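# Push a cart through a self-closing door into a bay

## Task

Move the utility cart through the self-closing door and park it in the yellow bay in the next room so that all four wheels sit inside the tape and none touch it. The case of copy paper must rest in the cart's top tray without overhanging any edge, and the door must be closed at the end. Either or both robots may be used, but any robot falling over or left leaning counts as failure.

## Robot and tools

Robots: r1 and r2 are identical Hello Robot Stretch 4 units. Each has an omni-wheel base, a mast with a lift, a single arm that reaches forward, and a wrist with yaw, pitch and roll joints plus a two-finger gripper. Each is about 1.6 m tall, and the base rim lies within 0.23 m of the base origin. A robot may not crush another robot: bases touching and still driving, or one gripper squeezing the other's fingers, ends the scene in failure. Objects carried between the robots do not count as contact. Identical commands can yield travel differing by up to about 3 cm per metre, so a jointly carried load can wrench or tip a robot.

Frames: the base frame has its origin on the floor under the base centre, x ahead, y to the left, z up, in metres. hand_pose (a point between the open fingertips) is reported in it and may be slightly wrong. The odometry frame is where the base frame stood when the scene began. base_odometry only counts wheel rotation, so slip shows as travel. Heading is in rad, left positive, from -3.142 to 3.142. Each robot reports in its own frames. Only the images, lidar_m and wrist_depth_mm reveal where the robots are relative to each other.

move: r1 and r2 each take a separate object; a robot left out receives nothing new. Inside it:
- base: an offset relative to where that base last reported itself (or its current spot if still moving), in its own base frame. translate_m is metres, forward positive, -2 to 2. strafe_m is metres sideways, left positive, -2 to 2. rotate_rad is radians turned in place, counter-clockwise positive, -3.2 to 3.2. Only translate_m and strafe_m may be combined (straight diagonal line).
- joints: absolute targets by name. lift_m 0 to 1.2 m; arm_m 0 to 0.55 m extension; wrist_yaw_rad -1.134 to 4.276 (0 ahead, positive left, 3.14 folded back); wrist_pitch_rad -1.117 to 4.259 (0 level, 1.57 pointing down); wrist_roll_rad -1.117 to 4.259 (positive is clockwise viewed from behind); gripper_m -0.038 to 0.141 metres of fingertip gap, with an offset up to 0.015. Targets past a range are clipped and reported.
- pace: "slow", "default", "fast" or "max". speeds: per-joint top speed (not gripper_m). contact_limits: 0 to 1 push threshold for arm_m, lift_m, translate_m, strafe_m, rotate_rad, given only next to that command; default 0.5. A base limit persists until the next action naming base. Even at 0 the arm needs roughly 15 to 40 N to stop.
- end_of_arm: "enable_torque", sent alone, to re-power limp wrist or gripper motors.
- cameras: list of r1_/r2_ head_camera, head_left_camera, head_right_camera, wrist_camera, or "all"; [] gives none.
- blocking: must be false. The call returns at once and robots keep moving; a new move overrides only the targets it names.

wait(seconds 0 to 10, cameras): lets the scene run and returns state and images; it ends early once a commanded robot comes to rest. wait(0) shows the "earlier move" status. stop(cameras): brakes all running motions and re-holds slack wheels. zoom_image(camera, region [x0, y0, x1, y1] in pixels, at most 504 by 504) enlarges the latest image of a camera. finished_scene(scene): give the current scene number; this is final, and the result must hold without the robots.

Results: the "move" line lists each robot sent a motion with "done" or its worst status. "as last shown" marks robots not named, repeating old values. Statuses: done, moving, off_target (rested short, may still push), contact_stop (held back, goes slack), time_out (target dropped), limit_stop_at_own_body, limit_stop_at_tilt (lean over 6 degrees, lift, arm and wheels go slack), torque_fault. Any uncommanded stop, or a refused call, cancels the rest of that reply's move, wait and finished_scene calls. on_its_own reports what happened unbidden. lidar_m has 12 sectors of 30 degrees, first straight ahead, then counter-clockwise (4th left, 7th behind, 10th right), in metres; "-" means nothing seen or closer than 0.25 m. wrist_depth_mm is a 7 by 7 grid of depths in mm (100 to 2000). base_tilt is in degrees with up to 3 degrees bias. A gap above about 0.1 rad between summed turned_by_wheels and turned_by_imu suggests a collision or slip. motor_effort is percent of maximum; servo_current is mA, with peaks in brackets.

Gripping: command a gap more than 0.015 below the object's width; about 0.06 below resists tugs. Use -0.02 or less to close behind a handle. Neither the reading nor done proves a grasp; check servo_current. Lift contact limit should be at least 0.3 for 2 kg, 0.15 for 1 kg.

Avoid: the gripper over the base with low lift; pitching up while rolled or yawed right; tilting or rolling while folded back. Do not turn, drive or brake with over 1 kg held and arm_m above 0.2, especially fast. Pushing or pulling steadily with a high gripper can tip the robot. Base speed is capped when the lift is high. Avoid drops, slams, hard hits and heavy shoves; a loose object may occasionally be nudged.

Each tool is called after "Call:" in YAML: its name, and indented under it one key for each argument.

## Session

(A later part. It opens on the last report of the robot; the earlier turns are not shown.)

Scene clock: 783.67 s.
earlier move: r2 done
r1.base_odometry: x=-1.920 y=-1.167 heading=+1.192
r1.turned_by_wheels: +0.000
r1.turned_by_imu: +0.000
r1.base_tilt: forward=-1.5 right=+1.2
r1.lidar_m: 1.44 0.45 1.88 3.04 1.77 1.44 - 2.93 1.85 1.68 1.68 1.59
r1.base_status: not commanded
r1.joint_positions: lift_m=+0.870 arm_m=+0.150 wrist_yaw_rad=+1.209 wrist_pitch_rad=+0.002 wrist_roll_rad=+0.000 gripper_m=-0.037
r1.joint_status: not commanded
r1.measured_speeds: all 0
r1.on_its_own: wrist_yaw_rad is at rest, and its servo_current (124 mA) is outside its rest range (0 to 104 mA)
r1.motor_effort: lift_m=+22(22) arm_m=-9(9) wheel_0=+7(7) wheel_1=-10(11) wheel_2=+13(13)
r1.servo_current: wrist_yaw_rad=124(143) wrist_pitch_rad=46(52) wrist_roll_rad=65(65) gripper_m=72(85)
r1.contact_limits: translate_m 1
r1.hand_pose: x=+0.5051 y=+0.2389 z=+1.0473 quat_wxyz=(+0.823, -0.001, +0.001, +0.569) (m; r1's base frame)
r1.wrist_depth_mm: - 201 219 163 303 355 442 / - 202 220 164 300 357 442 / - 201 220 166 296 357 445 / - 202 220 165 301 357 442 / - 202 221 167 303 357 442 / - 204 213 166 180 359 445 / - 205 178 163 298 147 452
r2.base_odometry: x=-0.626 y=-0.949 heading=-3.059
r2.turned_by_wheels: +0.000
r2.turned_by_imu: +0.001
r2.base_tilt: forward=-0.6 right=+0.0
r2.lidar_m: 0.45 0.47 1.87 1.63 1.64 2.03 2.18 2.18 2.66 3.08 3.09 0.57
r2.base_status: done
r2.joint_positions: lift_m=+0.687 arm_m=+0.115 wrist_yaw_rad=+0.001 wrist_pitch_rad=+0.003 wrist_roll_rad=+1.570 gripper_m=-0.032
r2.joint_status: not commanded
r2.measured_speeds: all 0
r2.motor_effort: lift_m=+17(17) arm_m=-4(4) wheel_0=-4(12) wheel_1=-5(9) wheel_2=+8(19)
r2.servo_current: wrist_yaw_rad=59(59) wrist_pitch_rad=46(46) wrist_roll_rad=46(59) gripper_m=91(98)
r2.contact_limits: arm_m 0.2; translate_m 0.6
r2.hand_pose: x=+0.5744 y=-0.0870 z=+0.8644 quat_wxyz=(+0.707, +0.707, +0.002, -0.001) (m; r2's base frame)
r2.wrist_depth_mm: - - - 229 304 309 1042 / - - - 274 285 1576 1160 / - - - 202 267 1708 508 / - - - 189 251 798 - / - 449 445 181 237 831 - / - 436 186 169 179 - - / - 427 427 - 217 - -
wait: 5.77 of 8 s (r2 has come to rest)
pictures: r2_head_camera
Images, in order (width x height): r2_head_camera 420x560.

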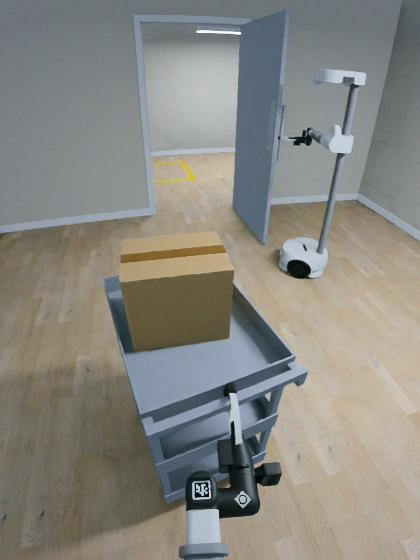

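Call:
move:
  blocking: false
  r2: {"base":{"translate_m":-0.6},"pace":"slow","contact_limits":{"translate_m":0.6}}
  cameras: []

Call:
wait:
  seconds: 9
  cameras: ["r2_head_camera"]

Scene clock: 791.73 s.
move: r2 moving
r1.base_odometry: x=-1.920 y=-1.167 heading=+1.192
r1.turned_by_wheels: +0.000
r1.turned_by_imu: +0.000
r1.base_tilt: forward=-1.5 right=+1.2
r1.lidar_m: 1.45 0.45 1.85 3.03 1.78 1.44 - 2.94 1.88 1.66 1.70 1.62
r1.base_status: not commanded
r1.joint_positions: lift_m=+0.870 arm_m=+0.150 wrist_yaw_rad=+1.209 wrist_pitch_rad=+0.002 wrist_roll_rad=+0.000 gripper_m=-0.037
r1.joint_status: not commanded
r1.measured_speeds: all 0
r1.motor_effort: lift_m=+22(22) arm_m=-9(9) wheel_0=+7(7) wheel_1=-11(11) wheel_2=+13(13)
r1.servo_current: wrist_yaw_rad=124(137) wrist_pitch_rad=46(52) wrist_roll_rad=46(65) gripper_m=78(78)
r1.contact_limits: translate_m 1
r1.hand_pose: x=+0.5051 y=+0.2389 z=+1.0473 quat_wxyz=(+0.823, -0.001, +0.001, +0.569) (m; r1's base frame)
r1.wrist_depth_mm: - 202 220 163 303 359 439 / - 202 219 164 303 357 445 / - 201 220 166 297 357 442 / - 202 221 165 303 357 442 / - 202 221 167 304 357 445 / - 204 213 167 180 359 442 / - 206 178 163 298 148 445
r2.base_odometry: x=-0.613 y=-0.948 heading=-3.059
r2.turned_by_wheels: +0.000
r2.turned_by_imu: +0.001
r2.base_tilt: forward=-0.7 right=+0.1
r2.lidar_m: 0.44 0.47 1.86 1.62 1.64 2.00 2.17 2.18 2.64 3.07 3.07 0.57
r2.base_status: translate_m moving
r2.joint_positions: lift_m=+0.687 arm_m=+0.115 wrist_yaw_rad=+0.001 wrist_pitch_rad=+0.003 wrist_roll_rad=+1.570 gripper_m=-0.032
r2.joint_status: not commanded
r2.measured_speeds: translate_m=-0.048 strafe_m=+0.000 rotate_rad=+0.003 lift_m=+0.000 arm_m=+0.000 wrist_yaw_rad=+0.000 wrist_pitch_rad=+0.000 wrist_roll_rad=+0.000
r2.motor_effort: lift_m=+17(17) arm_m=-4(4) wheel_0=-4(7) wheel_1=-7(9) wheel_2=+11(14)
r2.servo_current: wrist_yaw_rad=52(52) wrist_pitch_rad=46(46) wrist_roll_rad=46(59) gripper_m=91(91)
r2.contact_limits: arm_m 0.2; translate_m 0.6
r2.hand_pose: x=+0.5744 y=-0.0870 z=+0.8644 quat_wxyz=(+0.707, +0.707, +0.002, -0.001) (m; r2's base frame)
r2.wrist_depth_mm: - - - 228 303 304 1042 / - - - 273 285 1576 1160 / - - - 202 267 1708 496 / - - - 189 251 759 - / - 442 442 181 238 820 - / - 439 186 169 178 - - / - 427 427 - 217 132 -
pictures: none
No camera images: "cameras" was empty.

Scene clock: 798.50 s.
earlier move: r2 done
r1.base_odometry: x=-1.920 y=-1.167 heading=+1.192
r1.turned_by_wheels: +0.000
r1.turned_by_imu: +0.000
r1.base_tilt: forward=-1.5 right=+1.2
r1.lidar_m: 1.44 0.46 1.86 3.04 3.06 1.91 - 2.91 1.87 1.65 1.69 1.61
r1.base_status: not commanded
r1.joint_positions: lift_m=+0.870 arm_m=+0.150 wrist_yaw_rad=+1.209 wrist_pitch_rad=+0.002 wrist_roll_rad=+0.000 gripper_m=-0.037
r1.joint_status: not commanded
r1.measured_speeds: all 0
r1.motor_effort: lift_m=+22(22) arm_m=-9(9) wheel_0=+6(7) wheel_1=-11(11) wheel_2=+13(13)
r1.servo_current: wrist_yaw_rad=104(150) wrist_pitch_rad=39(52) wrist_roll_rad=46(65) gripper_m=72(85)
r1.contact_limits: translate_m 1
r1.hand_pose: x=+0.5051 y=+0.2389 z=+1.0473 quat_wxyz=(+0.823, -0.001, +0.001, +0.569) (m; r1's base frame)
r1.wrist_depth_mm: - 201 219 163 303 357 442 / - 202 220 164 303 357 436 / - 202 221 166 297 359 442 / - 202 221 165 303 357 439 / - 202 220 167 303 359 442 / - 204 213 166 180 362 445 / - 206 178 163 298 148 449
r2.base_odometry: x=-0.028 y=-0.900 heading=-3.059
r2.turned_by_wheels: +0.000
r2.turned_by_imu: +0.002
r2.base_tilt: forward=-0.7 right=+0.0
r2.lidar_m: 0.48 0.48 1.75 1.53 1.53 1.82 1.60 1.59 1.96 3.16 3.22 0.56
r2.base_status: done
r2.joint_positions: lift_m=+0.687 arm_m=+0.115 wrist_yaw_rad=+0.001 wrist_pitch_rad=+0.003 wrist_roll_rad=+1.570 gripper_m=-0.032
r2.joint_status: not commanded
r2.measured_speeds: all 0
r2.motor_effort: lift_m=+17(17) arm_m=-4(4) wheel_0=-3(9) wheel_1=-4(9) wheel_2=+8(15)
r2.servo_current: wrist_yaw_rad=46(59) wrist_pitch_rad=46(52) wrist_roll_rad=52(59) gripper_m=85(98)
r2.contact_limits: arm_m 0.2; translate_m 0.6
r2.hand_pose: x=+0.5744 y=-0.0870 z=+0.8644 quat_wxyz=(+0.707, +0.707, +0.002, -0.001) (m; r2's base frame)
r2.wrist_depth_mm: - - - 256 262 1366 1060 / - - - 190 252 1661 1160 / - - - 185 246 1537 - / - 439 442 180 240 854 - / - 442 442 176 234 820 - / - 445 186 170 178 - - / - 449 452 - 224 - -
wait: 6.77 of 9 s (r2 has come to rest)
pictures: r2_head_camera
Images, in order (width x height): r2_head_camera 420x560.

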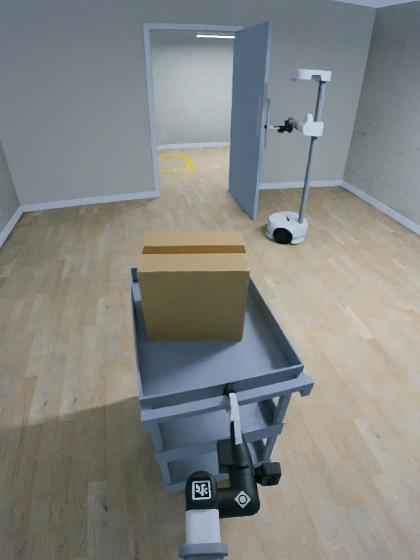

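Call:
move:
  blocking: false
  r2: {"base":{"rotate_rad":-0.2},"pace":"slow"}
  cameras: []

Call:
wait:
  seconds: 3
  cameras: []

Call:
move:
  blocking: false
  r2: {"base":{"translate_m":-0.75,"strafe_m":0.1},"pace":"slow","contact_limits":{"translate_m":0.6}}
  cameras: []

Call:
wait:
  seconds: 9.5
  cameras: ["r2_head_camera"]

Scene clock: 812.80 s.
move: r2 moving
r1: as last shown
r1.lidar_m: 1.42 0.47 1.87 3.04 3.07 1.93 - 2.92 1.90 1.67 1.69 1.60
r1.servo_current: wrist_yaw_rad=130(130) wrist_pitch_rad=46(46) wrist_roll_rad=46(59) gripper_m=78(78)
r1.contact_limits: translate_m 1
r1.wrist_depth_mm: - 200 219 163 304 359 442 / - 202 220 164 303 357 442 / - 202 221 166 296 359 442 / - 202 221 165 301 359 442 / - 202 221 167 304 357 445 / - 204 213 166 179 359 442 / - 206 177 163 297 148 449
r2.base_odometry: x=-0.029 y=-0.900 heading=+3.104
r2.turned_by_wheels: -0.120
r2.turned_by_imu: -0.115
r2.base_tilt: forward=-0.7 right=+0.0
r2.lidar_m: 0.47 0.44 1.87 1.51 1.53 1.78 1.61 1.58 1.85 3.02 3.19 0.58
r2.base_status: rotate_rad moving
r2.joint_positions: lift_m=+0.687 arm_m=+0.115 wrist_yaw_rad=+0.018 wrist_pitch_rad=+0.003 wrist_roll_rad=+1.570 gripper_m=-0.032
r2.joint_status: not commanded
r2.measured_speeds: translate_m=-0.001 strafe_m=+0.001 rotate_rad=-0.422 lift_m=+0.000 arm_m=+0.000 wrist_yaw_rad=+0.001 wrist_pitch_rad=+0.000 wrist_roll_rad=+0.001
r2.motor_effort: lift_m=+17(17) arm_m=+5(5) wheel_0=+21(21) wheel_1=+9(11) wheel_2=+21(22)
r2.servo_current: wrist_yaw_rad=104(104) wrist_pitch_rad=39(46) wrist_roll_rad=39(52) gripper_m=91(98)
r2.contact_limits: arm_m 0.2
r2.hand_pose: x=+0.5758 y=-0.0822 z=+0.8644 quat_wxyz=(+0.707, +0.707, +0.007, +0.005) (m; r2's base frame)
r2.wrist_depth_mm: - - - 253 291 294 296 / - - - 266 274 1537 1160 / - - - 198 258 1808 525 / - - - 189 249 809 - / - 442 442 181 239 820 - / - 439 436 171 179 - - / - - 433 - 222 - -
pictures: none
No camera images: "cameras" was empty.

Scene clock: 814.00 s.
earlier move: r2 done
r1.base_odometry: x=-1.920 y=-1.167 heading=+1.192
r1.turned_by_wheels: +0.000
r1.turned_by_imu: +0.000
r1.base_tilt: forward=-1.5 right=+1.2
r1.lidar_m: 1.44 0.47 1.89 3.02 3.05 1.95 - 2.93 1.87 1.66 1.68 1.64
r1.base_status: not commanded
r1.joint_positions: lift_m=+0.870 arm_m=+0.150 wrist_yaw_rad=+1.209 wrist_pitch_rad=+0.002 wrist_roll_rad=+0.000 gripper_m=-0.037
r1.joint_status: not commanded
r1.measured_speeds: all 0
r1.on_its_own: wrist_yaw_rad is at rest, and its servo_current (117 mA) is outside its rest range (0 to 104 mA)
r1.motor_effort: lift_m=+22(22) arm_m=-9(9) wheel_0=+6(7) wheel_1=-11(11) wheel_2=+13(13)
r1.servo_current: wrist_yaw_rad=117(130) wrist_pitch_rad=39(52) wrist_roll_rad=46(65) gripper_m=72(78)
r1.contact_limits: translate_m 1
r1.hand_pose: x=+0.5051 y=+0.2389 z=+1.0473 quat_wxyz=(+0.823, -0.001, +0.001, +0.569) (m; r1's base frame)
r1.wrist_depth_mm: - 200 220 163 303 359 442 / - 201 220 163 301 357 439 / - 202 220 166 296 357 442 / - 202 220 165 303 362 442 / - 202 220 167 304 357 442 / - 205 213 166 180 362 445 / - 206 177 163 298 148 449
r2.base_odometry: x=-0.028 y=-0.900 heading=+3.024
r2.turned_by_wheels: -0.080
r2.turned_by_imu: -0.078
r2.base_tilt: forward=-0.7 right=+0.1
r2.lidar_m: 0.39 0.46 1.98 1.55 1.53 1.74 1.61 1.58 1.76 2.68 3.18 0.55
r2.base_status: done
r2.joint_positions: lift_m=+0.687 arm_m=+0.115 wrist_yaw_rad=-0.001 wrist_pitch_rad=+0.003 wrist_roll_rad=+1.570 gripper_m=-0.032
r2.joint_status: not commanded
r2.measured_speeds: all 0
r2.motor_effort: lift_m=+17(17) arm_m=+5(5) wheel_0=-1(21) wheel_1=+1(11) wheel_2=-5(22)
r2.servo_current: wrist_yaw_rad=39(111) wrist_pitch_rad=46(46) wrist_roll_rad=46(59) gripper_m=85(98)
r2.contact_limits: arm_m 0.2
r2.hand_pose: x=+0.5742 y=-0.0876 z=+0.8644 quat_wxyz=(+0.707, +0.707, +0.001, -0.001) (m; r2's base frame)
r2.wrist_depth_mm: - - - 278 - 1661 1138 / - - - 246 332 338 345 / - - - 221 293 1708 1182 / - - - 202 264 1808 530 / - - - 185 243 831 - / - 430 185 168 178 - - / - 413 407 - 211 133 -
wait: 1.20 of 3 s (r2 has come to rest)
pictures: none
No camera images: "cameras" was empty.

Scene clock: 814.50 s.
move: r2 moving
r1.base_odometry: x=-1.920 y=-1.167 heading=+1.192
r1.turned_by_wheels: +0.000
r1.turned_by_imu: +0.000
r1.base_tilt: forward=-1.5 right=+1.2
r1.lidar_m: 1.43 0.47 1.88 3.03 3.06 1.94 - 2.94 1.87 1.65 1.69 1.62
r1.base_status: not commanded
r1.joint_positions: lift_m=+0.870 arm_m=+0.150 wrist_yaw_rad=+1.209 wrist_pitch_rad=+0.002 wrist_roll_rad=+0.000 gripper_m=-0.037
r1.joint_status: not commanded
r1.measured_speeds: all 0
r1.motor_effort: lift_m=+22(22) arm_m=-9(9) wheel_0=+7(7) wheel_1=-11(11) wheel_2=+13(13)
r1.servo_current: wrist_yaw_rad=117(137) wrist_pitch_rad=39(52) wrist_roll_rad=52(52) gripper_m=78(78)
r1.contact_limits: translate_m 1
r1.hand_pose: x=+0.5051 y=+0.2389 z=+1.0473 quat_wxyz=(+0.823, -0.001, +0.001, +0.569) (m; r1's base frame)
r1.wrist_depth_mm: - 201 220 163 303 357 439 / - 202 220 164 303 357 439 / - 202 220 166 296 357 439 / - 202 220 165 303 357 442 / - 202 221 167 303 362 442 / - 205 213 166 180 359 445 / - 206 177 163 297 148 452
r2.base_odometry: x=-0.017 y=-0.903 heading=+3.024
r2.turned_by_wheels: +0.000
r2.turned_by_imu: +0.000
r2.base_tilt: forward=-0.6 right=+0.1
r2.lidar_m: 0.40 0.47 1.96 1.55 1.53 1.72 1.61 1.56 1.73 2.67 3.17 0.60
r2.base_status: translate_m moving; strafe_m moving
r2.joint_positions: lift_m=+0.687 arm_m=+0.115 wrist_yaw_rad=+0.003 wrist_pitch_rad=+0.003 wrist_roll_rad=+1.570 gripper_m=-0.032
r2.joint_status: not commanded
r2.measured_speeds: translate_m=-0.050 strafe_m=+0.006 rotate_rad=+0.000 lift_m=+0.000 arm_m=+0.000 wrist_yaw_rad=+0.005 wrist_pitch_rad=+0.000 wrist_roll_rad=+0.000
r2.motor_effort: lift_m=+17(17) arm_m=+2(5) wheel_0=-3(7) wheel_1=-6(6) wheel_2=+16(16)
r2.servo_current: wrist_yaw_rad=33(52) wrist_pitch_rad=46(46) wrist_roll_rad=39(52) gripper_m=91(91)
r2.contact_limits: arm_m 0.2; translate_m 0.6
r2.hand_pose: x=+0.5746 y=-0.0866 z=+0.8644 quat_wxyz=(+0.707, +0.707, +0.002, +0.000) (m; r2's base frame)
r2.wrist_depth_mm: - - - 272 - 1618 1138 / - - - 303 329 336 334 / - - - 220 291 1708 1182 / - - - 200 263 1708 - / - - - 185 246 798 - / - 433 185 169 179 - - / - 418 410 - 213 132 -
pictures: none
No camera images: "cameras" was empty.

Scene clock: 822.83 s.
earlier move: r2 done
r1.base_odometry: x=-1.920 y=-1.167 heading=+1.192
r1.turned_by_wheels: +0.000
r1.turned_by_imu: -0.001
r1.base_tilt: forward=-1.5 right=+1.2
r1.lidar_m: 1.45 0.45 1.88 3.04 3.07 2.62 - 2.92 1.88 1.67 1.69 1.61
r1.base_status: not commanded
r1.joint_positions: lift_m=+0.870 arm_m=+0.150 wrist_yaw_rad=+1.209 wrist_pitch_rad=+0.002 wrist_roll_rad=+0.000 gripper_m=-0.037
r1.joint_status: not commanded
r1.measured_speeds: all 0
r1.on_its_own: wrist_yaw_rad is at rest, and its servo_current (124 mA) is outside its rest range (0 to 104 mA)
r1.motor_effort: lift_m=+22(22) arm_m=-9(9) wheel_0=+6(7) wheel_1=-11(11) wheel_2=+13(13)
r1.servo_current: wrist_yaw_rad=124(150) wrist_pitch_rad=39(52) wrist_roll_rad=46(65) gripper_m=78(85)
r1.contact_limits: translate_m 1
r1.hand_pose: x=+0.5051 y=+0.2389 z=+1.0473 quat_wxyz=(+0.823, -0.001, +0.001, +0.569) (m; r1's base frame)
r1.wrist_depth_mm: - 201 220 163 301 357 442 / - 201 220 164 303 357 439 / - 202 220 166 297 357 436 / - 203 220 165 301 357 439 / - 202 220 166 304 357 445 / - 204 213 167 180 359 442 / - 206 177 163 298 148 449
r2.base_odometry: x=+0.704 y=-1.088 heading=+3.023
r2.turned_by_wheels: -0.001
r2.turned_by_imu: -0.002
r2.base_tilt: forward=-0.7 right=+0.1
r2.lidar_m: 0.50 3.08 1.48 1.18 1.18 1.21 0.93 0.94 1.02 1.61 3.55 0.53
r2.base_status: done
r2.joint_positions: lift_m=+0.687 arm_m=+0.115 wrist_yaw_rad=-0.002 wrist_pitch_rad=+0.003 wrist_roll_rad=+1.570 gripper_m=-0.032
r2.joint_status: not commanded
r2.measured_speeds: all 0
r2.motor_effort: lift_m=+17(17) arm_m=-3(5) wheel_0=-4(15) wheel_1=-6(9) wheel_2=+6(16)
r2.servo_current: wrist_yaw_rad=59(65) wrist_pitch_rad=46(46) wrist_roll_rad=39(65) gripper_m=85(98)
r2.contact_limits: arm_m 0.2; translate_m 0.6
r2.hand_pose: x=+0.5741 y=-0.0879 z=+0.8644 quat_wxyz=(+0.707, +0.707, +0.000, -0.002) (m; r2's base frame)
r2.wrist_depth_mm: - - - 159 217 1618 1160 / - - - 161 220 741 - / - 421 421 163 224 831 - / - 439 439 166 225 820 - / - 459 455 168 229 831 - / - - 185 170 178 - - / - - 504 - 236 1499 -
wait: 8.33 of 9.5 s (r2 has come to rest)
pictures: r2_head_camera
Images, in order (width x height): r2_head_camera 420x560.

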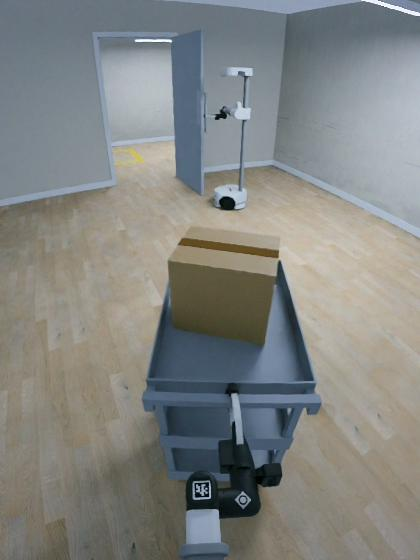

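Call:
move:
  blocking: false
  r2: {"base":{"translate_m":0.6,"strafe_m":0.02},"pace":"slow","contact_limits":{"translate_m":0.6}}
  cameras: []

Call:
wait:
  seconds: 9
  cameras: ["r2_head_camera"]

Scene clock: 830.23 s.
move: r2 moving
r1.base_odometry: x=-1.920 y=-1.167 heading=+1.192
r1.turned_by_wheels: +0.000
r1.turned_by_imu: +0.000
r1.base_tilt: forward=-1.5 right=+1.2
r1.lidar_m: 1.44 0.45 1.89 3.03 3.03 2.63 - 2.93 1.88 1.68 1.69 1.62
r1.base_status: not commanded
r1.joint_positions: lift_m=+0.870 arm_m=+0.150 wrist_yaw_rad=+1.209 wrist_pitch_rad=+0.002 wrist_roll_rad=+0.000 gripper_m=-0.037
r1.joint_status: not commanded
r1.measured_speeds: all 0
r1.motor_effort: lift_m=+22(22) arm_m=-9(9) wheel_0=+6(7) wheel_1=-11(11) wheel_2=+13(13)
r1.servo_current: wrist_yaw_rad=124(130) wrist_pitch_rad=46(46) wrist_roll_rad=46(59) gripper_m=78(78)
r1.contact_limits: translate_m 1
r1.hand_pose: x=+0.5051 y=+0.2389 z=+1.0473 quat_wxyz=(+0.823, -0.001, +0.001, +0.569) (m; r1's base frame)
r1.wrist_depth_mm: - 202 219 163 304 359 445 / - 201 220 164 303 359 439 / - 202 220 166 296 355 439 / - 201 220 164 306 359 439 / - 202 221 166 304 359 442 / - 206 213 166 180 362 442 / - 206 178 163 297 147 449
r2.base_odometry: x=+0.692 y=-1.087 heading=+3.023
r2.turned_by_wheels: +0.000
r2.turned_by_imu: +0.000
r2.base_tilt: forward=-0.7 right=+0.1
r2.lidar_m: 0.51 3.14 1.48 1.21 1.17 1.23 0.95 0.93 1.05 1.60 3.54 0.53
r2.base_status: translate_m moving; strafe_m moving
r2.joint_positions: lift_m=+0.687 arm_m=+0.115 wrist_yaw_rad=-0.002 wrist_pitch_rad=+0.003 wrist_roll_rad=+1.570 gripper_m=-0.032
r2.joint_status: not commanded
r2.measured_speeds: translate_m=+0.049 strafe_m=+0.001 rotate_rad=-0.001 lift_m=+0.000 arm_m=+0.000 wrist_yaw_rad=+0.000 wrist_pitch_rad=+0.000 wrist_roll_rad=+0.000
r2.motor_effort: lift_m=+17(17) arm_m=-3(4) wheel_0=+4(13) wheel_1=+7(7) wheel_2=-11(15)
r2.servo_current: wrist_yaw_rad=39(52) wrist_pitch_rad=46(46) wrist_roll_rad=59(59) gripper_m=85(91)
r2.contact_limits: arm_m 0.2; translate_m 0.6
r2.hand_pose: x=+0.5741 y=-0.0879 z=+0.8644 quat_wxyz=(+0.707, +0.707, +0.000, -0.002) (m; r2's base frame)
r2.wrist_depth_mm: - - - 160 218 1618 1138 / - - - 161 220 750 - / - 445 424 164 224 820 - / - 442 436 166 226 831 - / - 466 459 168 229 854 - / - - 186 169 179 - - / - - 500 - 235 1499 -
pictures: none
No camera images: "cameras" was empty.

Scene clock: 837.03 s.
earlier move: r2 done
r1.base_odometry: x=-1.920 y=-1.167 heading=+1.192
r1.turned_by_wheels: +0.000
r1.turned_by_imu: +0.000
r1.base_tilt: forward=-1.5 right=+1.2
r1.lidar_m: 1.43 0.46 1.87 3.03 3.06 2.02 - 2.93 1.86 1.67 1.70 1.61
r1.base_status: not commanded
r1.joint_positions: lift_m=+0.870 arm_m=+0.150 wrist_yaw_rad=+1.209 wrist_pitch_rad=+0.002 wrist_roll_rad=+0.000 gripper_m=-0.037
r1.joint_status: not commanded
r1.measured_speeds: all 0
r1.on_its_own: wrist_yaw_rad is at rest, and its servo_current (117 mA) is outside its rest range (0 to 104 mA)
r1.motor_effort: lift_m=+22(22) arm_m=-9(9) wheel_0=+6(7) wheel_1=-11(11) wheel_2=+13(13)
r1.servo_current: wrist_yaw_rad=117(150) wrist_pitch_rad=39(52) wrist_roll_rad=46(65) gripper_m=78(85)
r1.contact_limits: translate_m 1
r1.hand_pose: x=+0.5051 y=+0.2389 z=+1.0473 quat_wxyz=(+0.823, -0.001, +0.001, +0.569) (m; r1's base frame)
r1.wrist_depth_mm: - 202 219 163 301 357 445 / - 202 220 163 303 357 442 / - 202 220 166 296 359 442 / - 202 221 164 303 359 442 / - 202 220 166 306 359 439 / - 205 213 167 180 362 445 / - 206 177 163 298 148 452
r2.base_odometry: x=+0.107 y=-1.037 heading=+3.023
r2.turned_by_wheels: +0.000
r2.turned_by_imu: +0.002
r2.base_tilt: forward=-0.7 right=+0.0
r2.lidar_m: 0.48 0.51 1.79 1.37 1.36 1.53 1.51 1.48 1.64 2.50 3.35 0.54
r2.base_status: done
r2.joint_positions: lift_m=+0.687 arm_m=+0.115 wrist_yaw_rad=+0.002 wrist_pitch_rad=+0.003 wrist_roll_rad=+1.570 gripper_m=-0.032
r2.joint_status: not commanded
r2.measured_speeds: all 0
r2.motor_effort: lift_m=+17(17) arm_m=+4(4) wheel_0=+5(15) wheel_1=+5(10) wheel_2=-6(16)
r2.servo_current: wrist_yaw_rad=52(65) wrist_pitch_rad=46(52) wrist_roll_rad=52(59) gripper_m=85(98)
r2.contact_limits: arm_m 0.2; translate_m 0.6
r2.hand_pose: x=+0.5744 y=-0.0869 z=+0.8644 quat_wxyz=(+0.707, +0.707, +0.002, +0.000) (m; r2's base frame)
r2.wrist_depth_mm: - - - 239 242 1618 1138 / - - - 178 238 1661 521 / - - - 176 236 831 - / - 436 436 233 235 842 - / - 452 445 173 231 820 - / - 459 185 170 179 - - / - - 466 - 228 132 -
wait: 6.80 of 9 s (r2 has come to rest)
pictures: r2_head_camera
Images, in order (width x height): r2_head_camera 420x560.

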